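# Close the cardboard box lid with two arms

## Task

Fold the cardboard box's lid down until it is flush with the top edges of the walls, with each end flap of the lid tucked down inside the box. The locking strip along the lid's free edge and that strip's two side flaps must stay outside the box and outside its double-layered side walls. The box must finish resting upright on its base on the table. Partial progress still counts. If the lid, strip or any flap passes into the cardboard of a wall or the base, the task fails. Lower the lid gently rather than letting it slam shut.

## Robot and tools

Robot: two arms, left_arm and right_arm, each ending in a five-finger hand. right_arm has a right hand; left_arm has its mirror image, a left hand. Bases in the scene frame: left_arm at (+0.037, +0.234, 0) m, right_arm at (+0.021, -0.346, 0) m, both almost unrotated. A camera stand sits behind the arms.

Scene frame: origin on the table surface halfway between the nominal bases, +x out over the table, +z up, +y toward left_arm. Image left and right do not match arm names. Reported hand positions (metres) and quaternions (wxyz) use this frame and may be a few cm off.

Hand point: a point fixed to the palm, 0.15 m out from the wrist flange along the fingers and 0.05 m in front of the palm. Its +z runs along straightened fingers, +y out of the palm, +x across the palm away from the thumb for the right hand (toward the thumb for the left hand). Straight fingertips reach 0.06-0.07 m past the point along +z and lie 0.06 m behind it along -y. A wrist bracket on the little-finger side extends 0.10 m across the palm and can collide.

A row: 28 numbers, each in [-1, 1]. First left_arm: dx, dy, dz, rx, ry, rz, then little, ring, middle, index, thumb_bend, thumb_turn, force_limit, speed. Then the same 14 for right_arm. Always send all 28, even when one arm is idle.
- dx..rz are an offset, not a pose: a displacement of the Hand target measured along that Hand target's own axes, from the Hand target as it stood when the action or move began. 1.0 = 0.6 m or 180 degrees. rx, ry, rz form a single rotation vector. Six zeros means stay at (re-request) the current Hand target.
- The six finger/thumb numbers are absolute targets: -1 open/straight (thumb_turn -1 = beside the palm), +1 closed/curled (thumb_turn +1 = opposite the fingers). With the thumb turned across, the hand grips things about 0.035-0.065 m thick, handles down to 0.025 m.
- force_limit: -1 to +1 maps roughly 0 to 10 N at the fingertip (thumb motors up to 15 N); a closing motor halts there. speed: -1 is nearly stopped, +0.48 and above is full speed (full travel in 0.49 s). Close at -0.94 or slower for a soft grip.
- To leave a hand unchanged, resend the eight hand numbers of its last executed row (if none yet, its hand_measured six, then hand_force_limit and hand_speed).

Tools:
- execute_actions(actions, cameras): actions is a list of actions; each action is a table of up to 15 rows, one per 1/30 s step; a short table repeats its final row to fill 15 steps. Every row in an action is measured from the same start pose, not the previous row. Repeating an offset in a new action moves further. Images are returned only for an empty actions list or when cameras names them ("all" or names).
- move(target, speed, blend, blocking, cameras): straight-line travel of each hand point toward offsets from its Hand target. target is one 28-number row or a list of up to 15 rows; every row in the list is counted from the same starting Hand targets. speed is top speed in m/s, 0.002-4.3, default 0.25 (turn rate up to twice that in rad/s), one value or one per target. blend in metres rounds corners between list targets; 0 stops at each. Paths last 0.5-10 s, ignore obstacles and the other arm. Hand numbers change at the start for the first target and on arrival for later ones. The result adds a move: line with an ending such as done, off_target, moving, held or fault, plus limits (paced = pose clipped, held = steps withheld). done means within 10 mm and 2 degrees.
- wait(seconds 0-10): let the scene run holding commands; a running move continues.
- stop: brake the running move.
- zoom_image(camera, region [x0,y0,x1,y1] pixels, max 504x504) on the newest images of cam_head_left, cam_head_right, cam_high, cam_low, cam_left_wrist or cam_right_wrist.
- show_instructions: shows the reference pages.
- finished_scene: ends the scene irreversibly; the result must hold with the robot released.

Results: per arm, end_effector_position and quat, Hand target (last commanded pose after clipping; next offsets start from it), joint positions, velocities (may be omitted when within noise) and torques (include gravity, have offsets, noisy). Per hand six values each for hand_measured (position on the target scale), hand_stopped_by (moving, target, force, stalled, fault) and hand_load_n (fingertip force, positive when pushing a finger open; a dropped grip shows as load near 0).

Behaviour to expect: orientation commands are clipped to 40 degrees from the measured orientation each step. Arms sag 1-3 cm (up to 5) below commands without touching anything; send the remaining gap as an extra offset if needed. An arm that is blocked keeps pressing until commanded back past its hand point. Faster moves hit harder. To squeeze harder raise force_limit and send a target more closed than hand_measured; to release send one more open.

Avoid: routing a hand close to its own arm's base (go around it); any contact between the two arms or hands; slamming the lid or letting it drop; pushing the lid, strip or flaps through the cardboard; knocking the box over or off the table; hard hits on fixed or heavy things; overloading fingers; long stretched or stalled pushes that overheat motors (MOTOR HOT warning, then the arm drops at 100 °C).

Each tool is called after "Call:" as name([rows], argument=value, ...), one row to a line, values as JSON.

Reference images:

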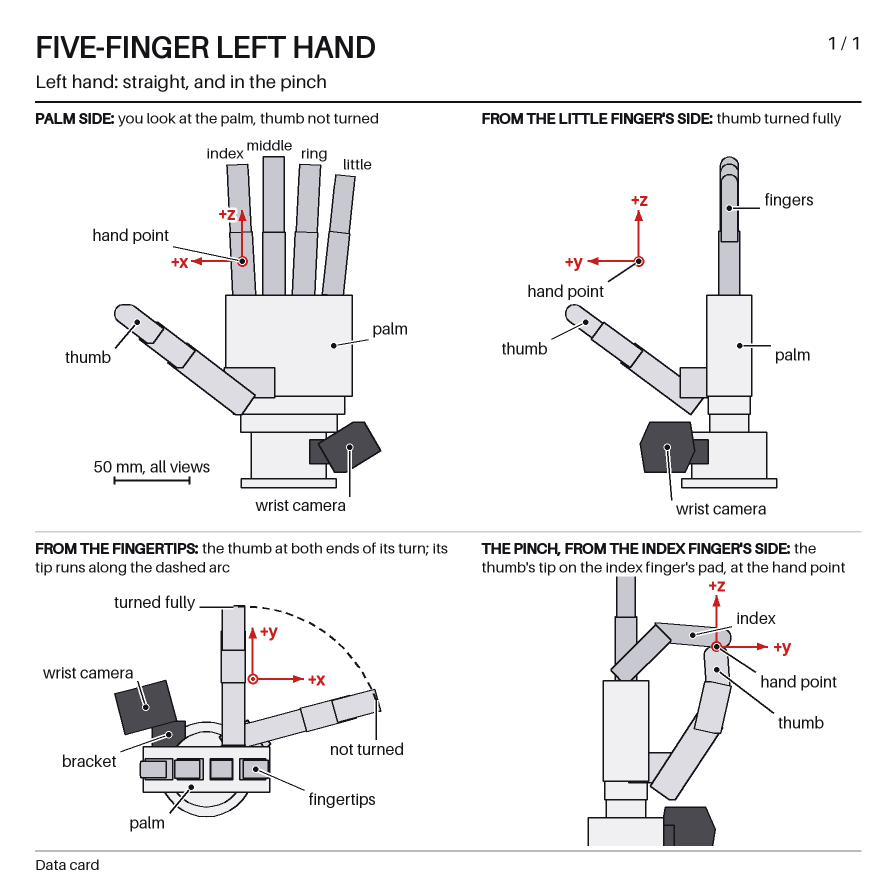

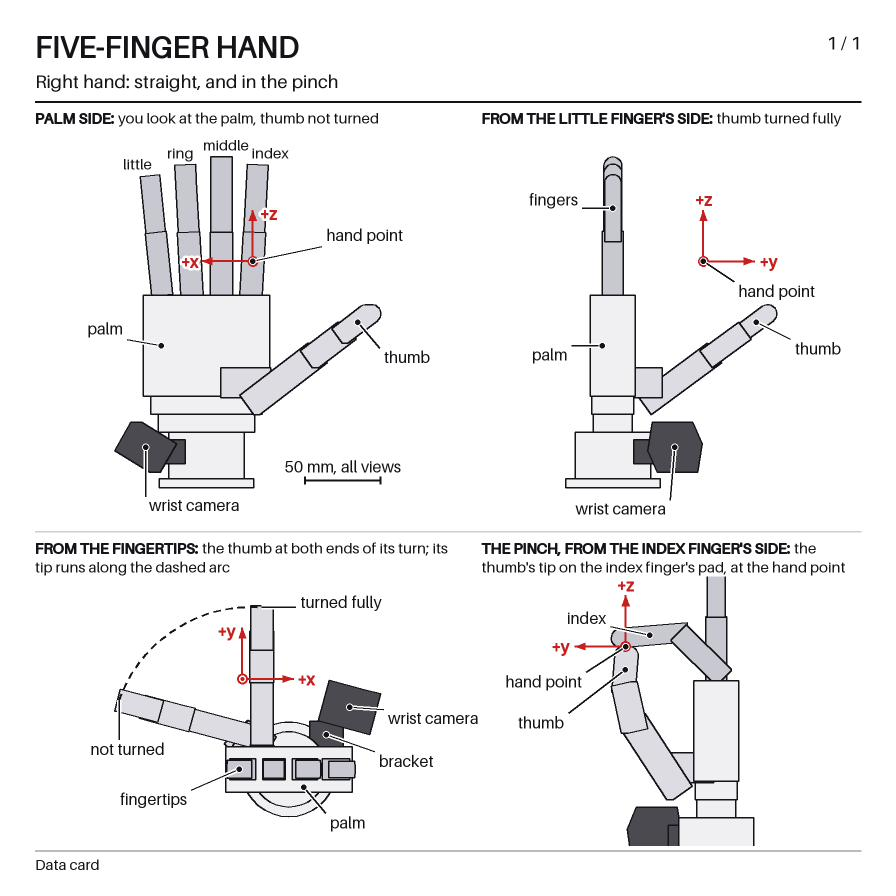

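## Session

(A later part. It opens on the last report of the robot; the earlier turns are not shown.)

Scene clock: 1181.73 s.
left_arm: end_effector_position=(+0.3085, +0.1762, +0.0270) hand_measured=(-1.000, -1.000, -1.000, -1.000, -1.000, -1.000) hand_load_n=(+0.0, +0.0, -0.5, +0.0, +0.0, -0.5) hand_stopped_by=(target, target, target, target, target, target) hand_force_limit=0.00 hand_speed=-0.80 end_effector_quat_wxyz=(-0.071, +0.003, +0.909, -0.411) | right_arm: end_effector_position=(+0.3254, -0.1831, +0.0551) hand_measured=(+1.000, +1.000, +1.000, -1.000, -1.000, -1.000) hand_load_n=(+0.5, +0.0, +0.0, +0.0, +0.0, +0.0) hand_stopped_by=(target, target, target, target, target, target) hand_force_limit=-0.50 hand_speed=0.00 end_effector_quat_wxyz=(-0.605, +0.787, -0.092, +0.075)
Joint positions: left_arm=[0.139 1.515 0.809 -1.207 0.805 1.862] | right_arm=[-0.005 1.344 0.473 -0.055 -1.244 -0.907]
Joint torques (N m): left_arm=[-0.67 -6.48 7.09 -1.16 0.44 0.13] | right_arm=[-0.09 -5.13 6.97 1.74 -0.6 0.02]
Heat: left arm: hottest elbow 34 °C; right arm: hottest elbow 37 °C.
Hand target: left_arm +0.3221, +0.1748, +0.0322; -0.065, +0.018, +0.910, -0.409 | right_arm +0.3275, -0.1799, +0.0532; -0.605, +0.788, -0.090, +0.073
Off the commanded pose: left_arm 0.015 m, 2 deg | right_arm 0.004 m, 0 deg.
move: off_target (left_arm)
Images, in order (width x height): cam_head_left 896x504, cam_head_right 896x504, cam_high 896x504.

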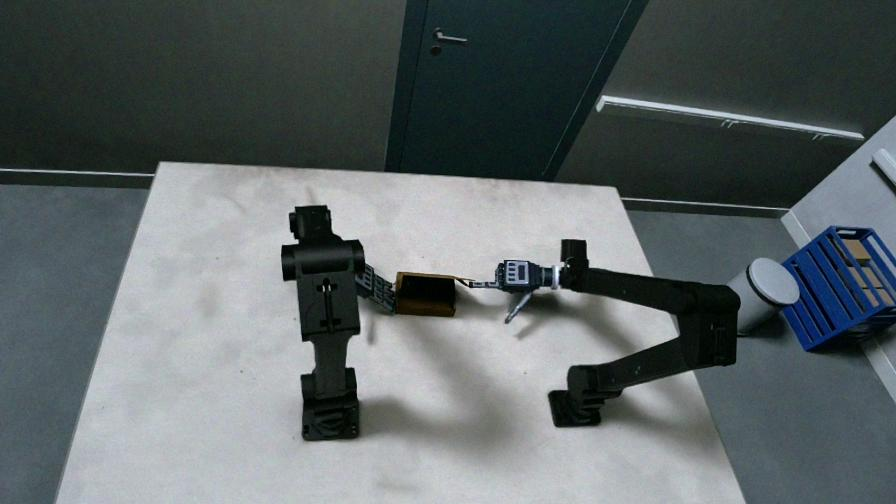

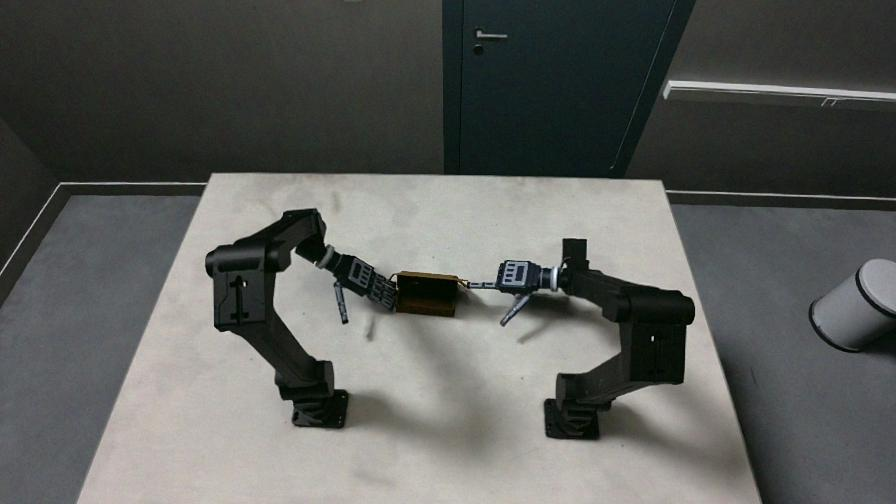

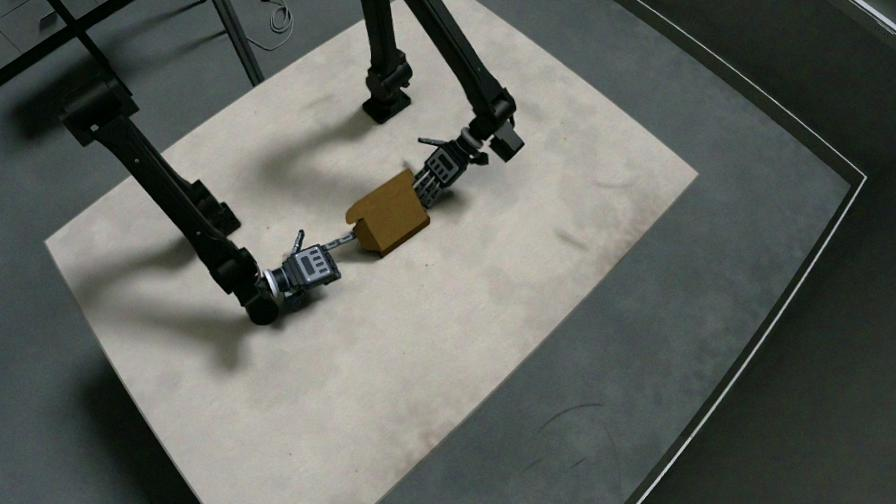

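Call:
move(target=[0,0,0,0,0,0,-1,-1,-1,-1,-1,-1,0,-0.8, -0.0037,-0.0078,0.029,0,0,0,1,1,1,-1,-1,-1,-0.5,0], speed=0.04, cameras=["cam_head_left","cam_head_right","cam_high"])

Call:
zoom_image(camera="cam_head_left", region=[360, 240, 500, 330])

Call:
zoom_image(camera="cam_high", region=[320, 140, 460, 270])

Scene clock: 1195.67 s.
left_arm: end_effector_position=(+0.3084, +0.1764, +0.0269) hand_measured=(-1.000, -1.000, -1.000, -1.000, -1.000, -1.000) hand_load_n=(+0.0, +0.0, -0.5, +0.0, +0.0, +0.0) hand_stopped_by=(target, target, target, target, target, target) hand_force_limit=0.00 hand_speed=-0.80 end_effector_quat_wxyz=(-0.071, +0.003, +0.909, -0.410) | right_arm: end_effector_position=(+0.3325, -0.1663, +0.0586) hand_measured=(+1.000, +1.000, +1.000, -1.000, -1.000, -1.000) hand_load_n=(+0.5, +0.5, +0.0, +0.0, +0.0, +0.0) hand_stopped_by=(target, target, target, target, target, target) hand_force_limit=-0.50 hand_speed=0.00 end_effector_quat_wxyz=(-0.605, +0.787, -0.089, +0.081)
Joint positions: left_arm=[0.139 1.515 0.809 -1.207 0.804 1.862] | right_arm=[0.053 1.348 0.464 0.094 -1.203 -0.774]
Joint torques (N m): left_arm=[-0.91 -6.53 7.23 -1.07 0.46 0.13] | right_arm=[-0.03 -5.13 6.24 1.91 -0.54 0.01]
Heat: left arm: hottest elbow 34 °C; right arm: hottest elbow 37 °C.
Hand target: left_arm +0.3221, +0.1748, +0.0322; -0.065, +0.017, +0.910, -0.409 | right_arm +0.3296, -0.1618, +0.0534; -0.605, +0.788, -0.090, +0.073
Off the commanded pose: left_arm 0.015 m, 2 deg | right_arm 0.008 m, 1 deg.
move: off_target (left_arm)
Images, in order (width x height): cam_head_left 896x504, cam_head_right 896x504, cam_high 896x504.

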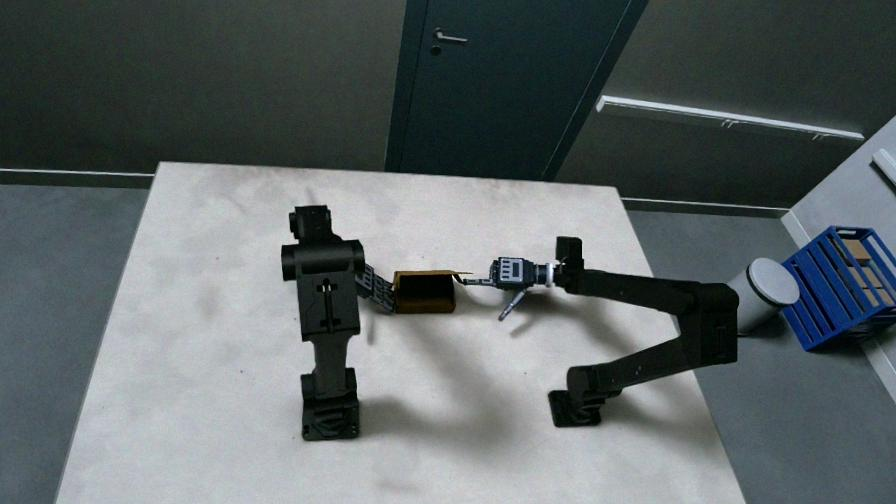

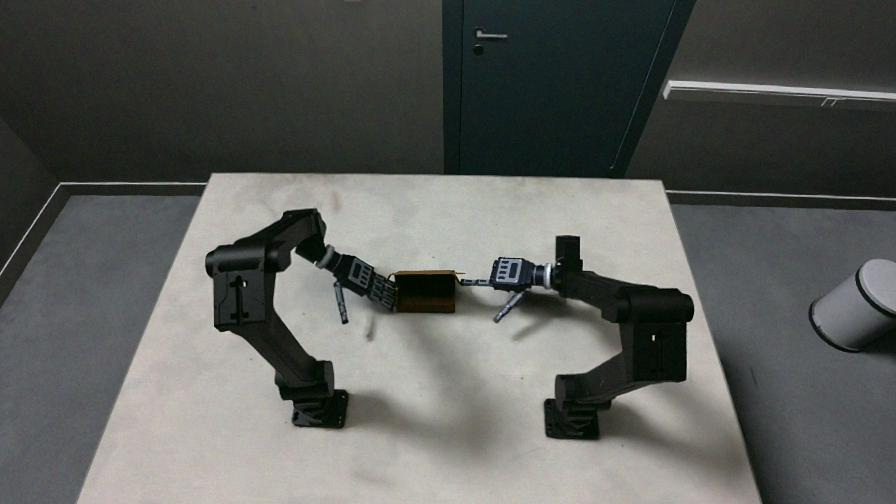

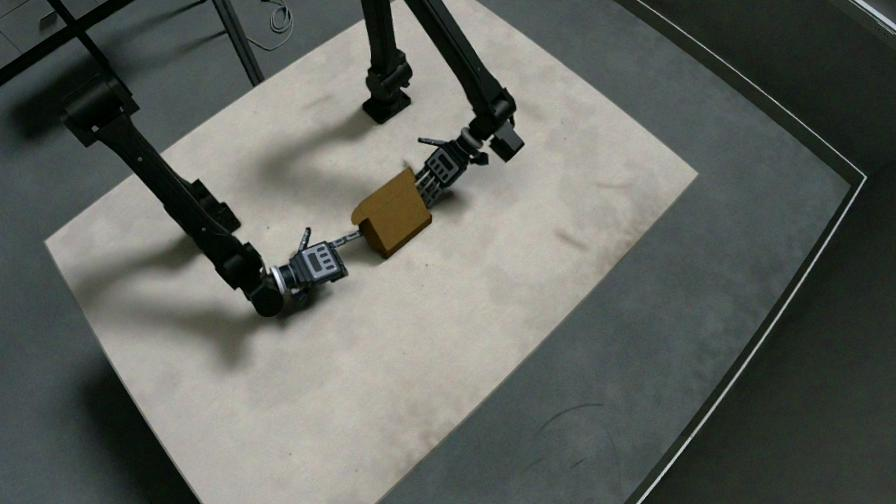

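Scaled by 3.600 from the camera's 896x504 image, which has a finer 1280x720 frame.

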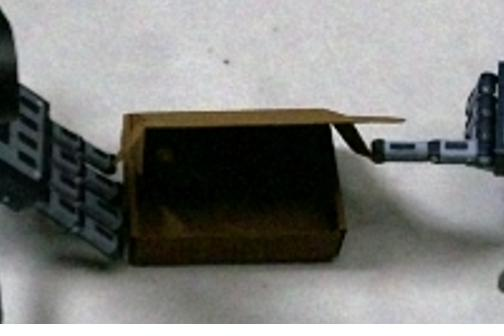

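Scaled by 3.600 from the camera's 896x504 image, which has a finer 1280x720 frame.

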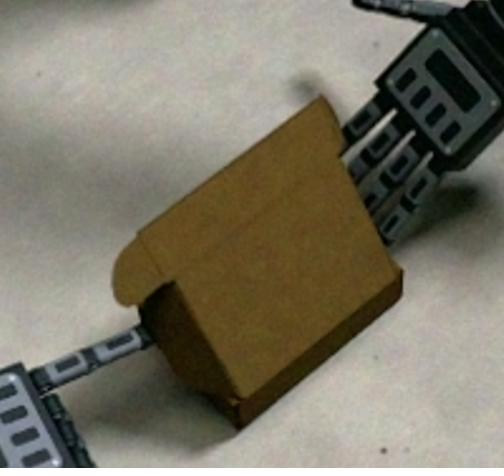

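Call:
move(target=[0,0,0,0,0,0,-1,-1,-1,-1,-1,-1,0,-0.8, -0.006,-0.0103,0.0383,0,0,0,1,1,1,-1,-1,-1,-0.5,0], speed=0.04, cameras=["cam_head_left","cam_head_right","cam_high"])

Call:
zoom_image(camera="cam_head_left", region=[360, 240, 500, 330])

Call:
zoom_image(camera="cam_high", region=[320, 140, 460, 270])

Call:
zoom_image(camera="cam_head_right", region=[360, 240, 500, 330])

Scene clock: 1214.17 s.
left_arm: end_effector_position=(+0.3089, +0.1774, +0.0274) hand_measured=(-1.000, -1.000, -1.000, -1.000, -1.000, -1.000) hand_load_n=(+0.0, +0.0, -0.5, +0.0, +0.0, +0.0) hand_stopped_by=(target, target, target, target, target, target) hand_force_limit=0.00 hand_speed=-0.80 end_effector_quat_wxyz=(-0.072, +0.004, +0.910, -0.408) | right_arm: end_effector_position=(+0.3346, -0.1421, +0.0585) hand_measured=(+1.000, +1.000, +1.000, -1.000, -1.000, -1.000) hand_load_n=(+0.0, +0.0, +0.5, +0.0, +0.0, +0.0) hand_stopped_by=(target, target, target, target, target, target) hand_force_limit=-0.50 hand_speed=0.00 end_effector_quat_wxyz=(-0.605, +0.787, -0.089, +0.080)
Joint positions: left_arm=[0.139 1.515 0.812 -1.21 0.799 1.863] | right_arm=[0.133 1.365 0.45 0.25 -1.144 -0.638]
Joint torques (N m): left_arm=[-0.79 -6.65 6.94 -1.02 0.67 0.14] | right_arm=[0.03 -5.3 6.11 2.06 -0.45 0.04]
Heat: left arm: hottest elbow 35 °C; right arm: hottest elbow 36 °C.
Hand target: left_arm +0.3221, +0.1748, +0.0322; -0.065, +0.018, +0.910, -0.409 | right_arm +0.3315, -0.1379, +0.0533; -0.605, +0.788, -0.090, +0.073
Off the commanded pose: left_arm 0.014 m, 2 deg | right_arm 0.007 m, 1 deg.
move: off_target (left_arm)
Images, in order (width x height): cam_head_left 896x504, cam_head_right 896x504, cam_high 896x504.

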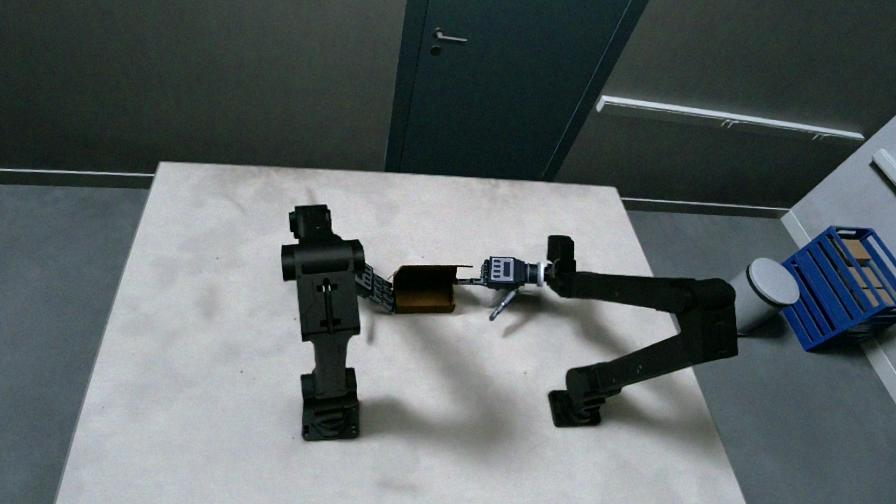

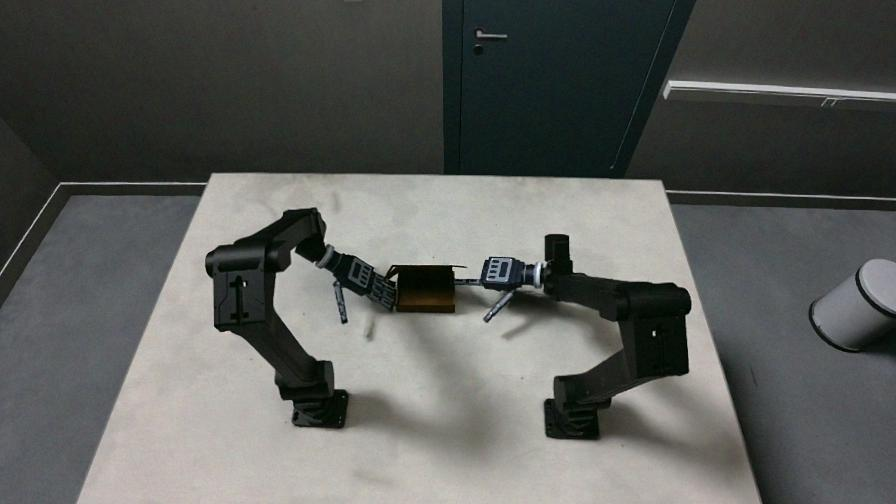

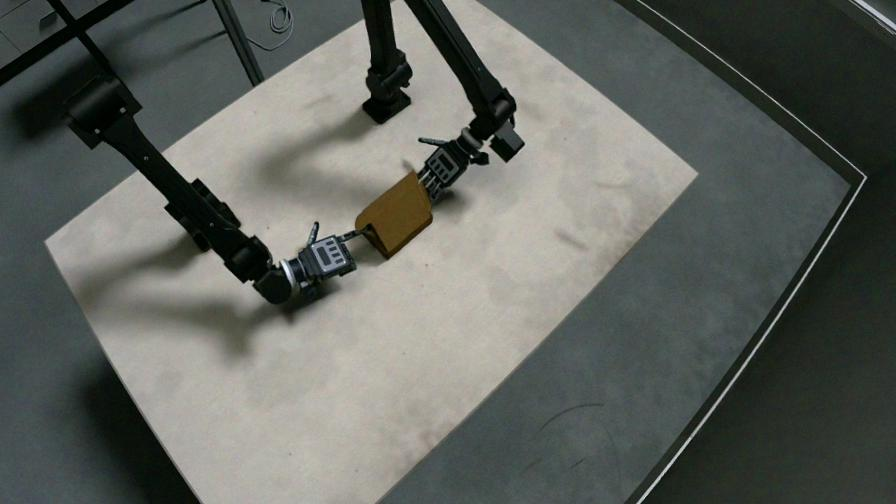

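Scaled by 3.600 from the camera's 896x504 image, which has a finer 1280x720 frame.

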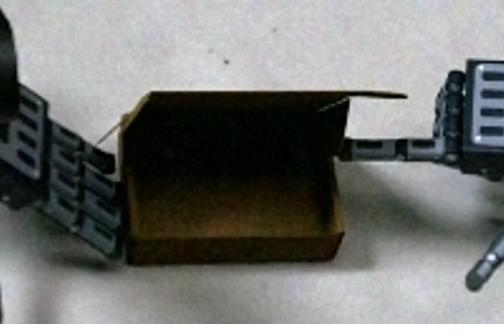

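Scaled by 3.600 from the camera's 896x504 image, which has a finer 1280x720 frame.

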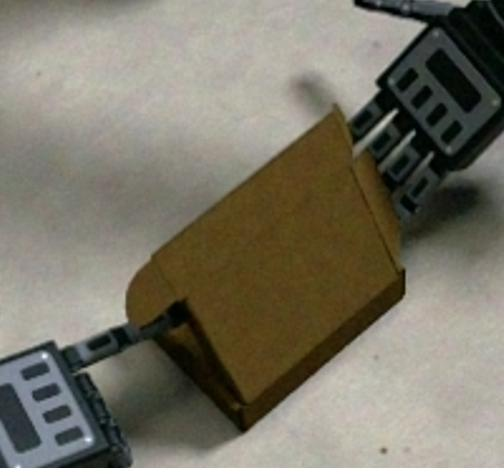

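Scaled by 3.600 from the camera's 896x504 image, which has a finer 1280x720 frame.

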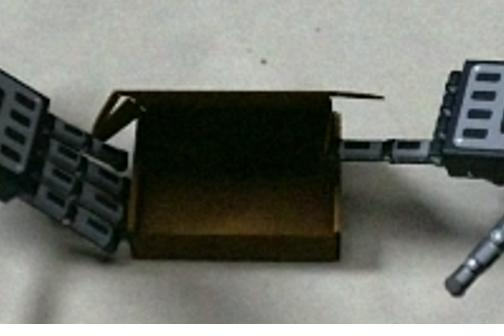

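Call:
wait(seconds=0.1, cameras=["cam_left_wrist","cam_right_wrist","cam_low","cam_high"])

Call:
zoom_image(camera="cam_left_wrist", region=[340, 0, 540, 200])

Call:
zoom_image(camera="cam_low", region=[440, 200, 600, 300])

Call:
zoom_image(camera="cam_high", region=[340, 155, 450, 265])

Scene clock: 1242.37 s.
left_arm: end_effector_position=(+0.3089, +0.1774, +0.0274) hand_measured=(-1.000, -1.000, -1.000, -1.000, -1.000, -1.000) hand_load_n=(+0.0, +0.0, -0.5, +0.0, +0.0, -0.5) hand_stopped_by=(target, target, target, target, target, target) hand_force_limit=0.00 hand_speed=-0.80 end_effector_quat_wxyz=(-0.072, +0.004, +0.910, -0.408) | right_arm: end_effector_position=(+0.3345, -0.1421, +0.0585) hand_measured=(+1.000, +1.000, +1.000, -1.000, -1.000, -1.000) hand_load_n=(+0.0, +0.0, +0.0, +0.0, +0.0, -0.5) hand_stopped_by=(target, target, target, target, target, target) hand_force_limit=-0.50 hand_speed=0.00 end_effector_quat_wxyz=(-0.605, +0.787, -0.090, +0.080)
Joint positions: left_arm=[0.139 1.515 0.812 -1.21 0.799 1.863] | right_arm=[0.133 1.365 0.45 0.25 -1.144 -0.637]
Joint torques (N m): left_arm=[-0.73 -6.24 6.87 -0.99 0.64 0.16] | right_arm=[0.09 -5.3 6.16 2.03 -0.45 0.04]
Heat: left arm: hottest elbow 36 °C; right arm: hottest elbow 35 °C.
Hand target: left_arm +0.3221, +0.1748, +0.0322; -0.065, +0.018, +0.910, -0.409 | right_arm +0.3315, -0.1379, +0.0533; -0.605, +0.788, -0.090, +0.073
Off the commanded pose: left_arm 0.014 m, 2 deg | right_arm 0.007 m, 1 deg.
wait: 0.10 s; at rest from the start
Images, in order (width x height): cam_high 896x504, cam_low 896x504, cam_left_wrist 672x504, cam_right_wrist 672x504.

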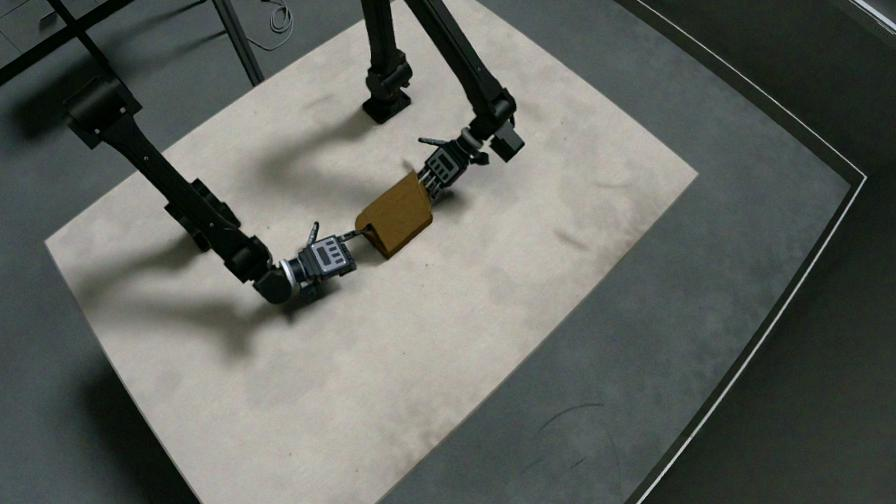

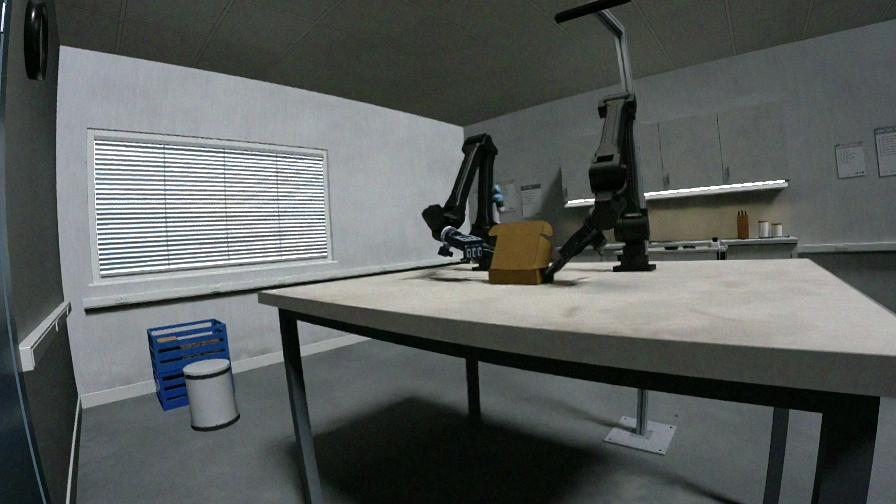

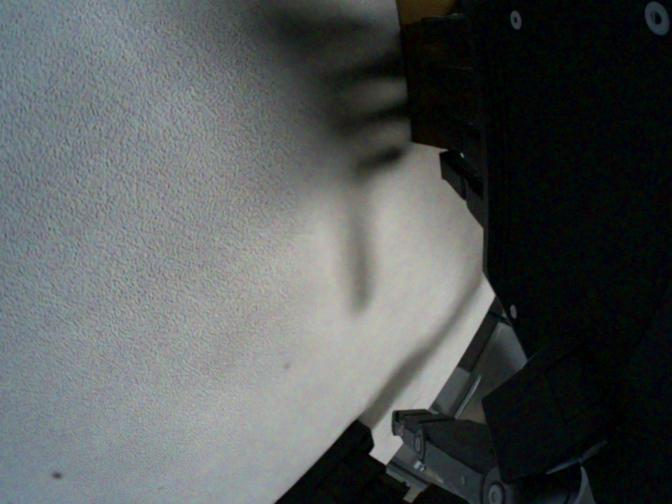

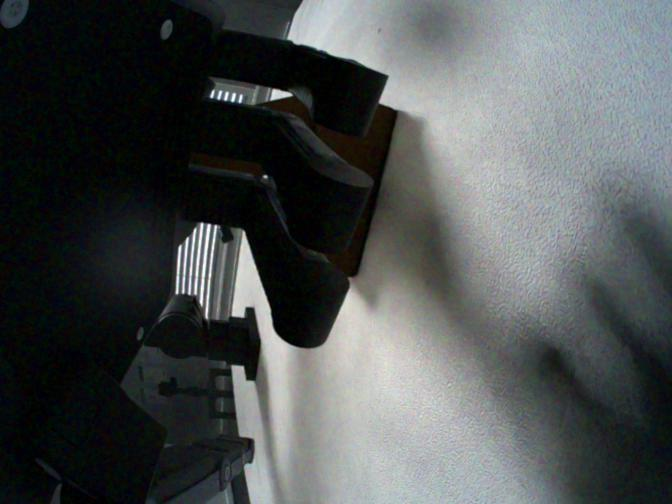

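Scaled by 2.520 from the camera's 672x504 image, which has a finer 960x720 frame.

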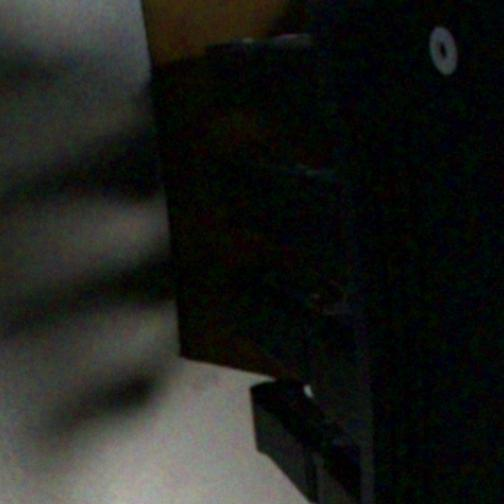

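Scaled by 3.150 from the camera's 896x504 image, which has a finer 1280x720 frame.

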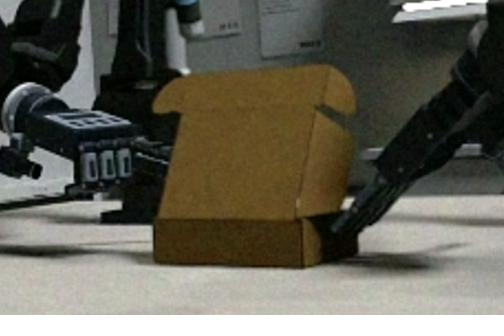

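Scaled by 4.582 from the camera's 896x504 image, which has a finer 1280x720 frame.

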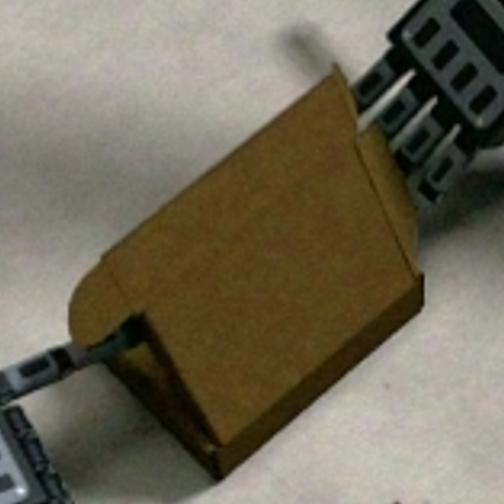

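Call:
move(target=[0,0,0,0,0,0,-1,-1,-1,-1,-1,-1,0,-0.8, 0.0115,0.0127,-0.0476,0,0,0,1,1,1,-1,-1,-1,-0.5,0], speed=0.05, cameras=["cam_head_left","cam_head_right","cam_high","cam_low"])

Call:
zoom_image(camera="cam_head_left", region=[360, 240, 500, 330])

Call:
zoom_image(camera="cam_high", region=[340, 155, 450, 265])

Call:
zoom_image(camera="cam_head_right", region=[360, 240, 500, 330])

Call:
zoom_image(camera="cam_low", region=[440, 200, 600, 300])

Scene clock: 1309.07 s.
left_arm: end_effector_position=(+0.3090, +0.1772, +0.0274) hand_measured=(-1.000, -1.000, -1.000, -1.000, -1.000, -1.000) hand_load_n=(+0.0, -0.5, +0.0, +0.0, +0.0, -0.5) hand_stopped_by=(target, target, target, target, target, target) hand_force_limit=0.00 hand_speed=-0.80 end_effector_quat_wxyz=(-0.072, +0.004, +0.910, -0.409) | right_arm: end_effector_position=(+0.3224, -0.1655, +0.0494) hand_measured=(+1.000, +1.000, +1.000, -1.000, -1.000, -1.000) hand_load_n=(+0.0, +0.0, +0.0, +0.0, +0.0, -0.5) hand_stopped_by=(target, target, target, target, target, target) hand_force_limit=-0.50 hand_speed=0.00 end_effector_quat_wxyz=(-0.605, +0.788, -0.092, +0.066)
Joint positions: left_arm=[0.139 1.516 0.812 -1.21 0.801 1.863] | right_arm=[0.054 1.365 0.45 0.08 -1.214 -0.795]
Joint torques (N m): left_arm=[-0.62 -6.48 6.93 -1.03 0.59 0.15] | right_arm=[-1.38 -6.3 7.99 0.77 -0.72 -0.15]
Heat: left arm: hottest elbow 37 °C; right arm: hottest elbow 34 °C.
Hand target: left_arm +0.3221, +0.1748, +0.0321; -0.066, +0.018, +0.910, -0.409 | right_arm +0.3314, -0.1683, +0.0533; -0.605, +0.788, -0.090, +0.073
Off the commanded pose: left_arm 0.014 m, 2 deg | right_arm 0.010 m, 1 deg.
move: off_target (left_arm)
Images, in order (width x height): cam_head_left 896x504, cam_head_right 896x504, cam_high 896x504, cam_low 896x504.

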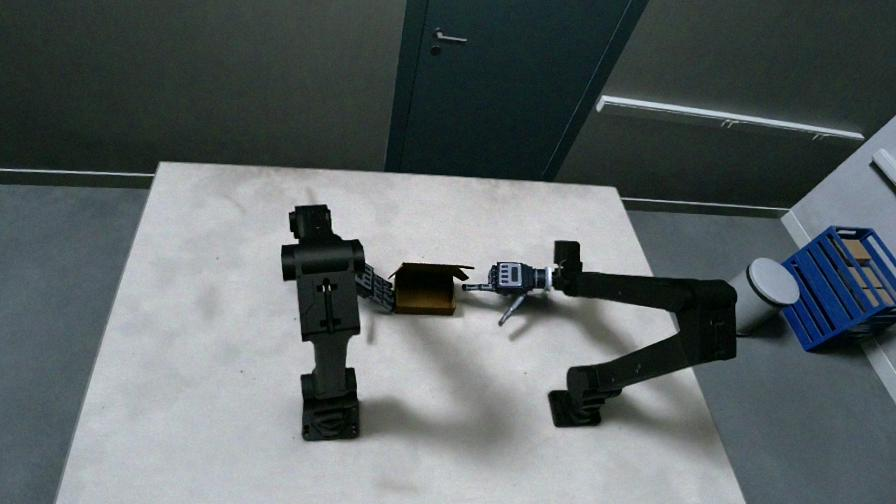

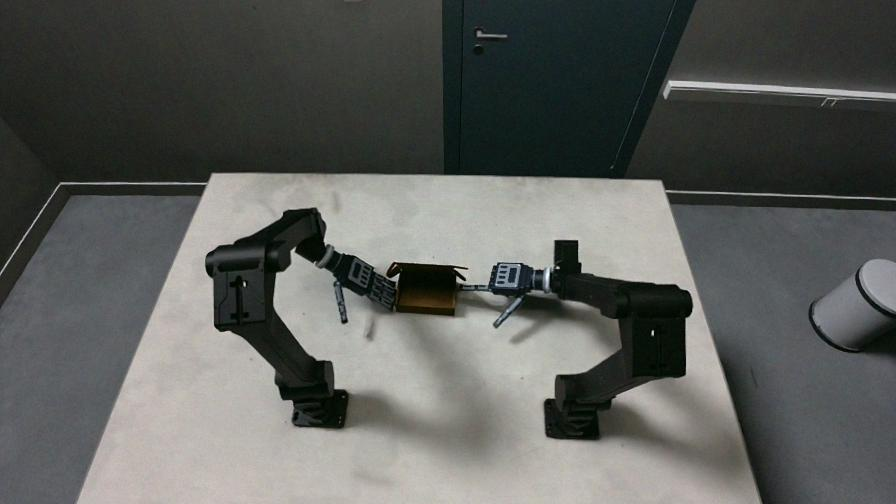

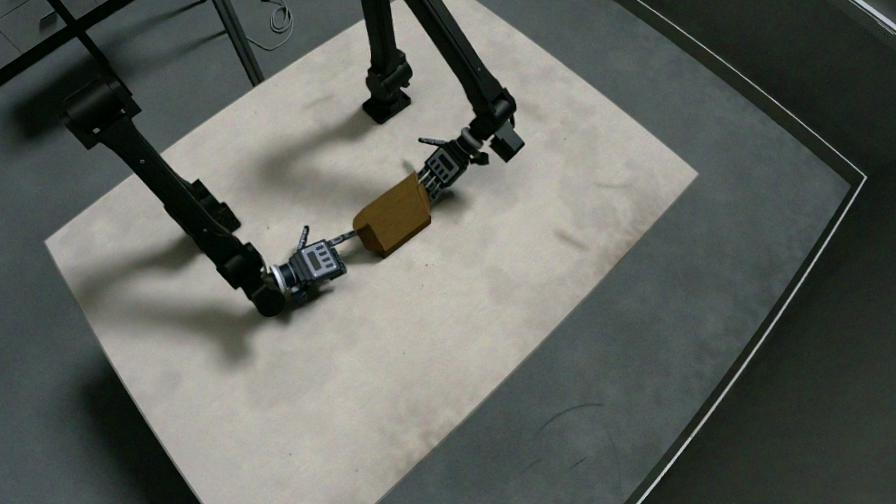

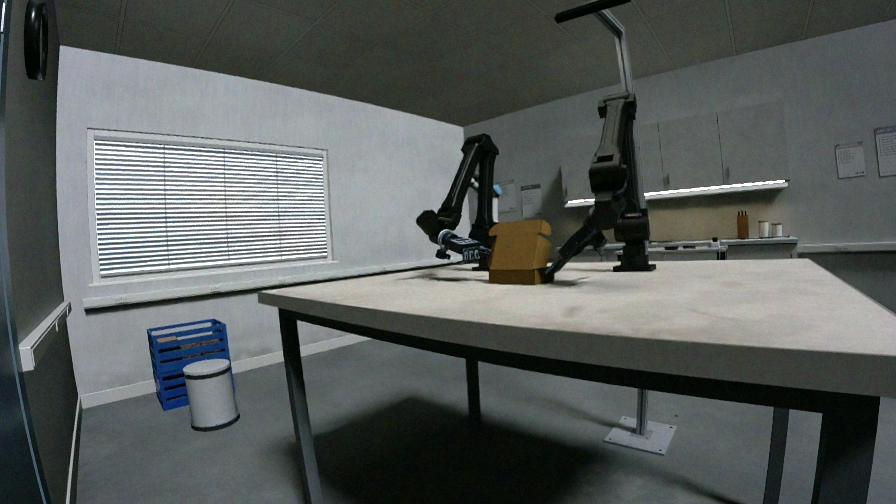

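Scaled by 3.600 from the camera's 896x504 image, which has a finer 1280x720 frame.

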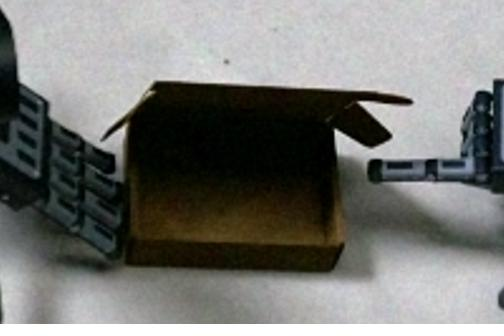

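Scaled by 4.582 from the camera's 896x504 image, which has a finer 1280x720 frame.

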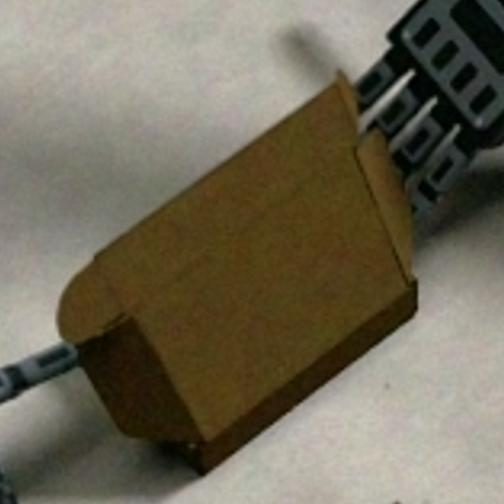

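Scaled by 3.600 from the camera's 896x504 image, which has a finer 1280x720 frame.

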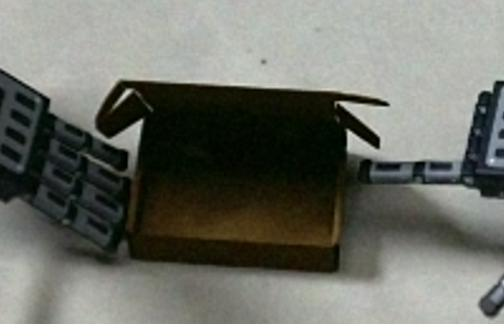

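Scaled by 3.150 from the camera's 896x504 image, which has a finer 1280x720 frame.

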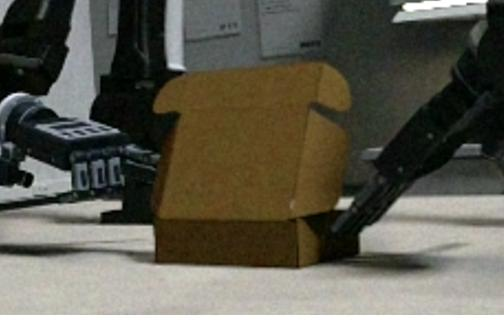

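Call:
move([
  [0.0085,0.014,-0.0652,0,0,0,-1,-1,-1,-1,-1,-1,0,-0.8, 0.0153,0.0168,-0.0627,0,0,0,1,1,1,-1,-1,-1,-0.5,0],
  [-0.0513,-0.023,-0.1322,0,0,0,1,1,1,-1,-1,-1,-0.5,0, 0.0962,0.0037,-0.0375,0.0161,-0.035,-0.1505,1,1,-1,-1,-1,-1,-0.5,0],
], speed=0.08, cameras=["cam_head_left","cam_head_right","cam_high","cam_low"])

Call:
zoom_image(camera="cam_head_left", region=[350, 220, 510, 330])

Call:
zoom_image(camera="cam_head_right", region=[350, 220, 510, 330])

Call:
zoom_image(camera="cam_high", region=[320, 135, 460, 275])

Call:
zoom_image(camera="cam_low", region=[440, 200, 600, 300])

Scene clock: 1553.33 s.
left_arm: end_effector_position=(+0.3493, +0.2142, +0.0847) hand_measured=(+1.000, +1.000, +1.000, -1.000, -1.000, -1.000) hand_load_n=(+0.0, +0.0, +0.0, -0.5, +0.0, -0.5) hand_stopped_by=(target, target, target, target, target, target) hand_force_limit=-0.50 hand_speed=0.00 end_effector_quat_wxyz=(-0.078, +0.015, +0.908, -0.410) | right_arm: end_effector_position=(+0.3708, -0.2060, +0.0537) hand_measured=(+1.000, +1.000, -1.000, -1.000, -1.000, -1.000) hand_load_n=(+0.5, +0.0, +0.0, +0.0, +0.0, +0.0) hand_stopped_by=(target, target, target, target, target, target) hand_force_limit=-0.50 hand_speed=0.00 end_effector_quat_wxyz=(-0.594, +0.776, +0.123, +0.171)
Joint positions: left_arm=[0.218 1.558 1.034 -1.49 0.766 2.001] | right_arm=[-0.061 1.49 0.686 -0.651 -1.332 -1.889]
Joint torques (N m): left_arm=[1.2 -7.82 7.98 -1.2 0.39 0.12] | right_arm=[-0.09 -7.24 9.35 0.12 -0.96 -0.15]
Heat: left arm: hottest elbow 36 °C; right arm: hottest elbow 35 °C.
Hand target: left_arm +0.3636, +0.2218, +0.0915; -0.065, +0.018, +0.910, -0.409 | right_arm +0.3825, -0.2032, +0.0573; -0.595, +0.774, +0.132, +0.172
Off the commanded pose: left_arm 0.017 m, 1 deg | right_arm 0.012 m, 1 deg.
move: off_target (left_arm, right_arm); target 2's new numbers were sent with left_arm's hand 0.017 m and 1 deg from that target
Images, in order (width x height): cam_head_left 896x504, cam_head_right 896x504, cam_high 896x504, cam_low 896x504.

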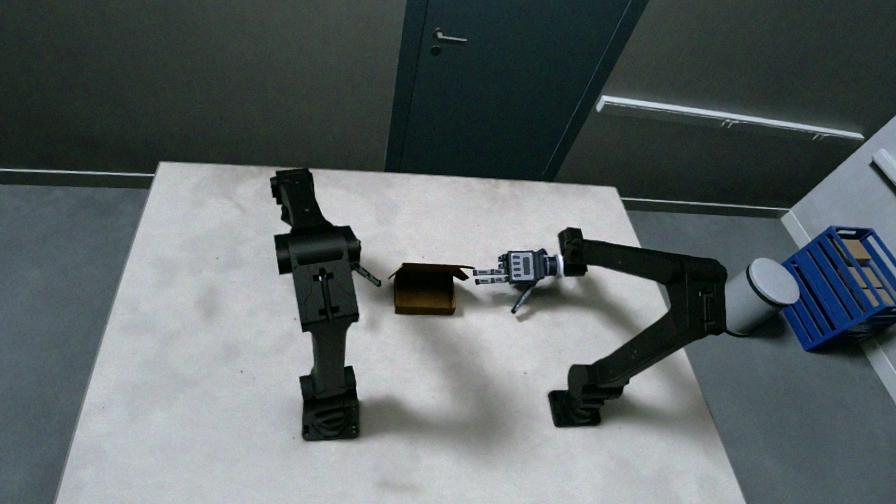

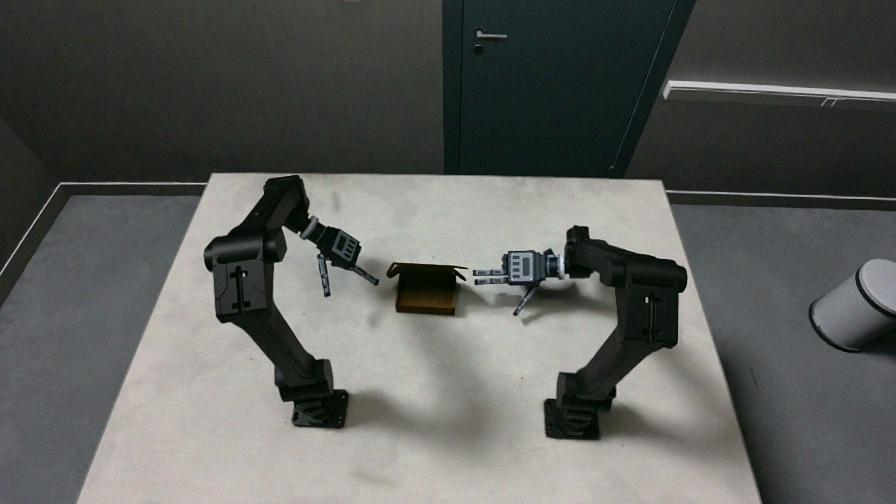

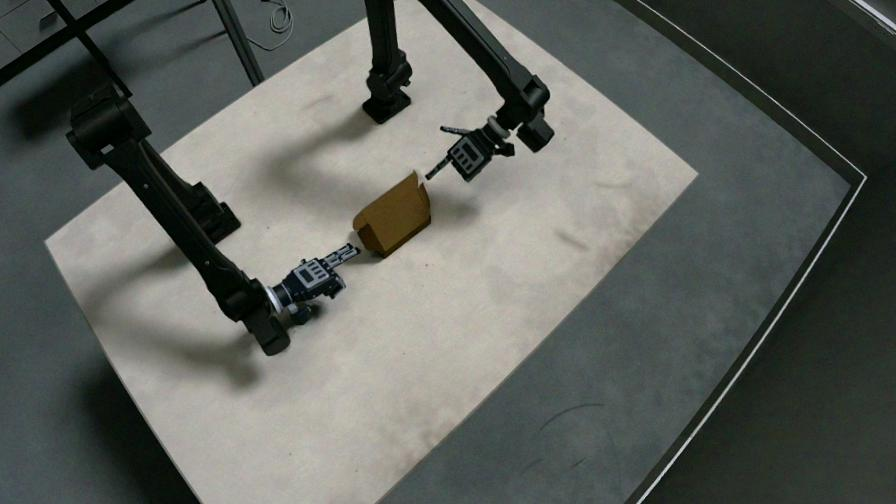

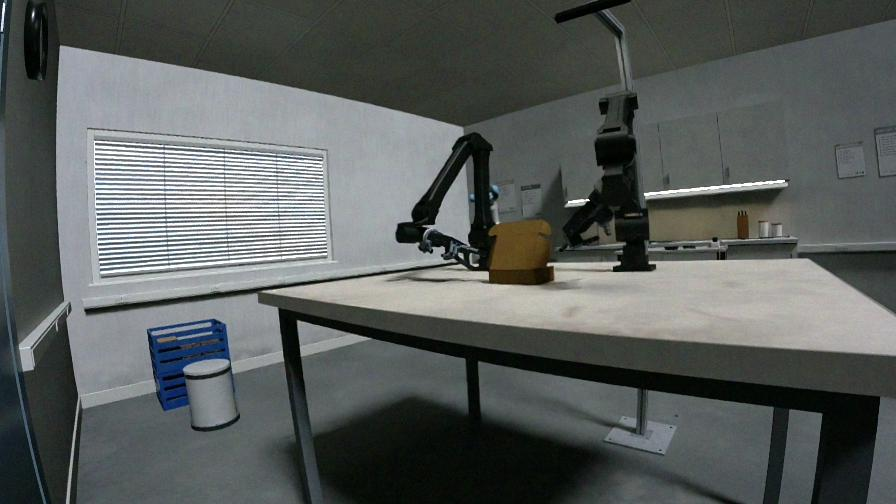

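Scaled by 3.150 from the camera's 896x504 image, which has a finer 1280x720 frame.

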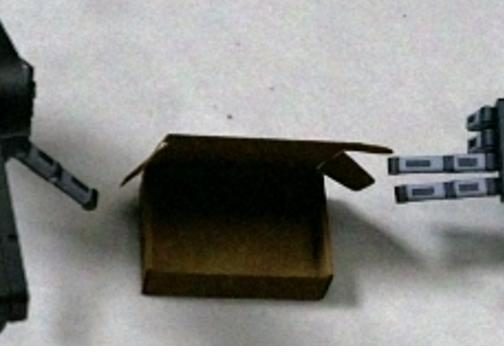

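Scaled by 3.150 from the camera's 896x504 image, which has a finer 1280x720 frame.

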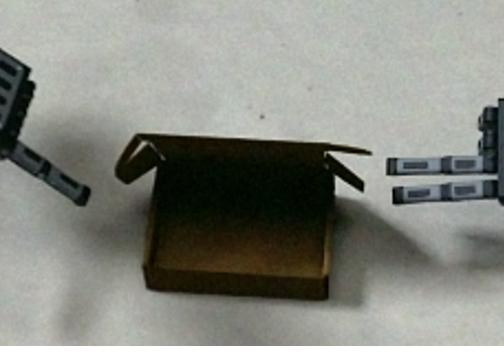

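Scaled by 3.600 from the camera's 896x504 image, which has a finer 1280x720 frame.

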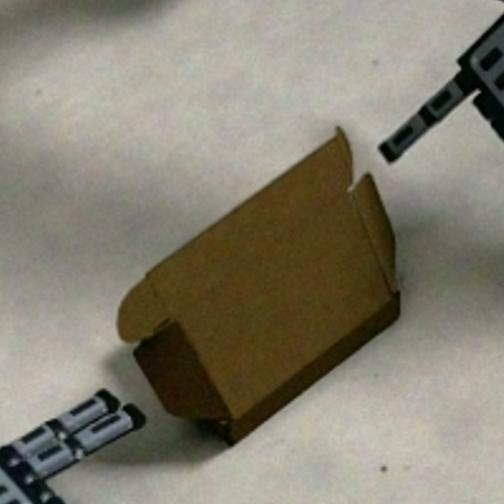

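Scaled by 3.150 from the camera's 896x504 image, which has a finer 1280x720 frame.

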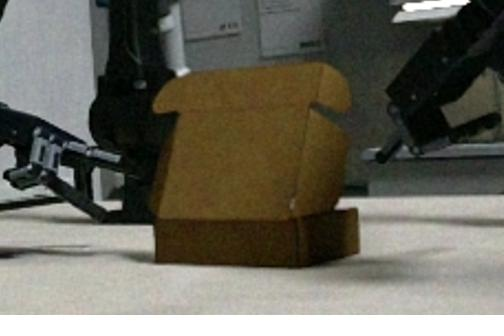

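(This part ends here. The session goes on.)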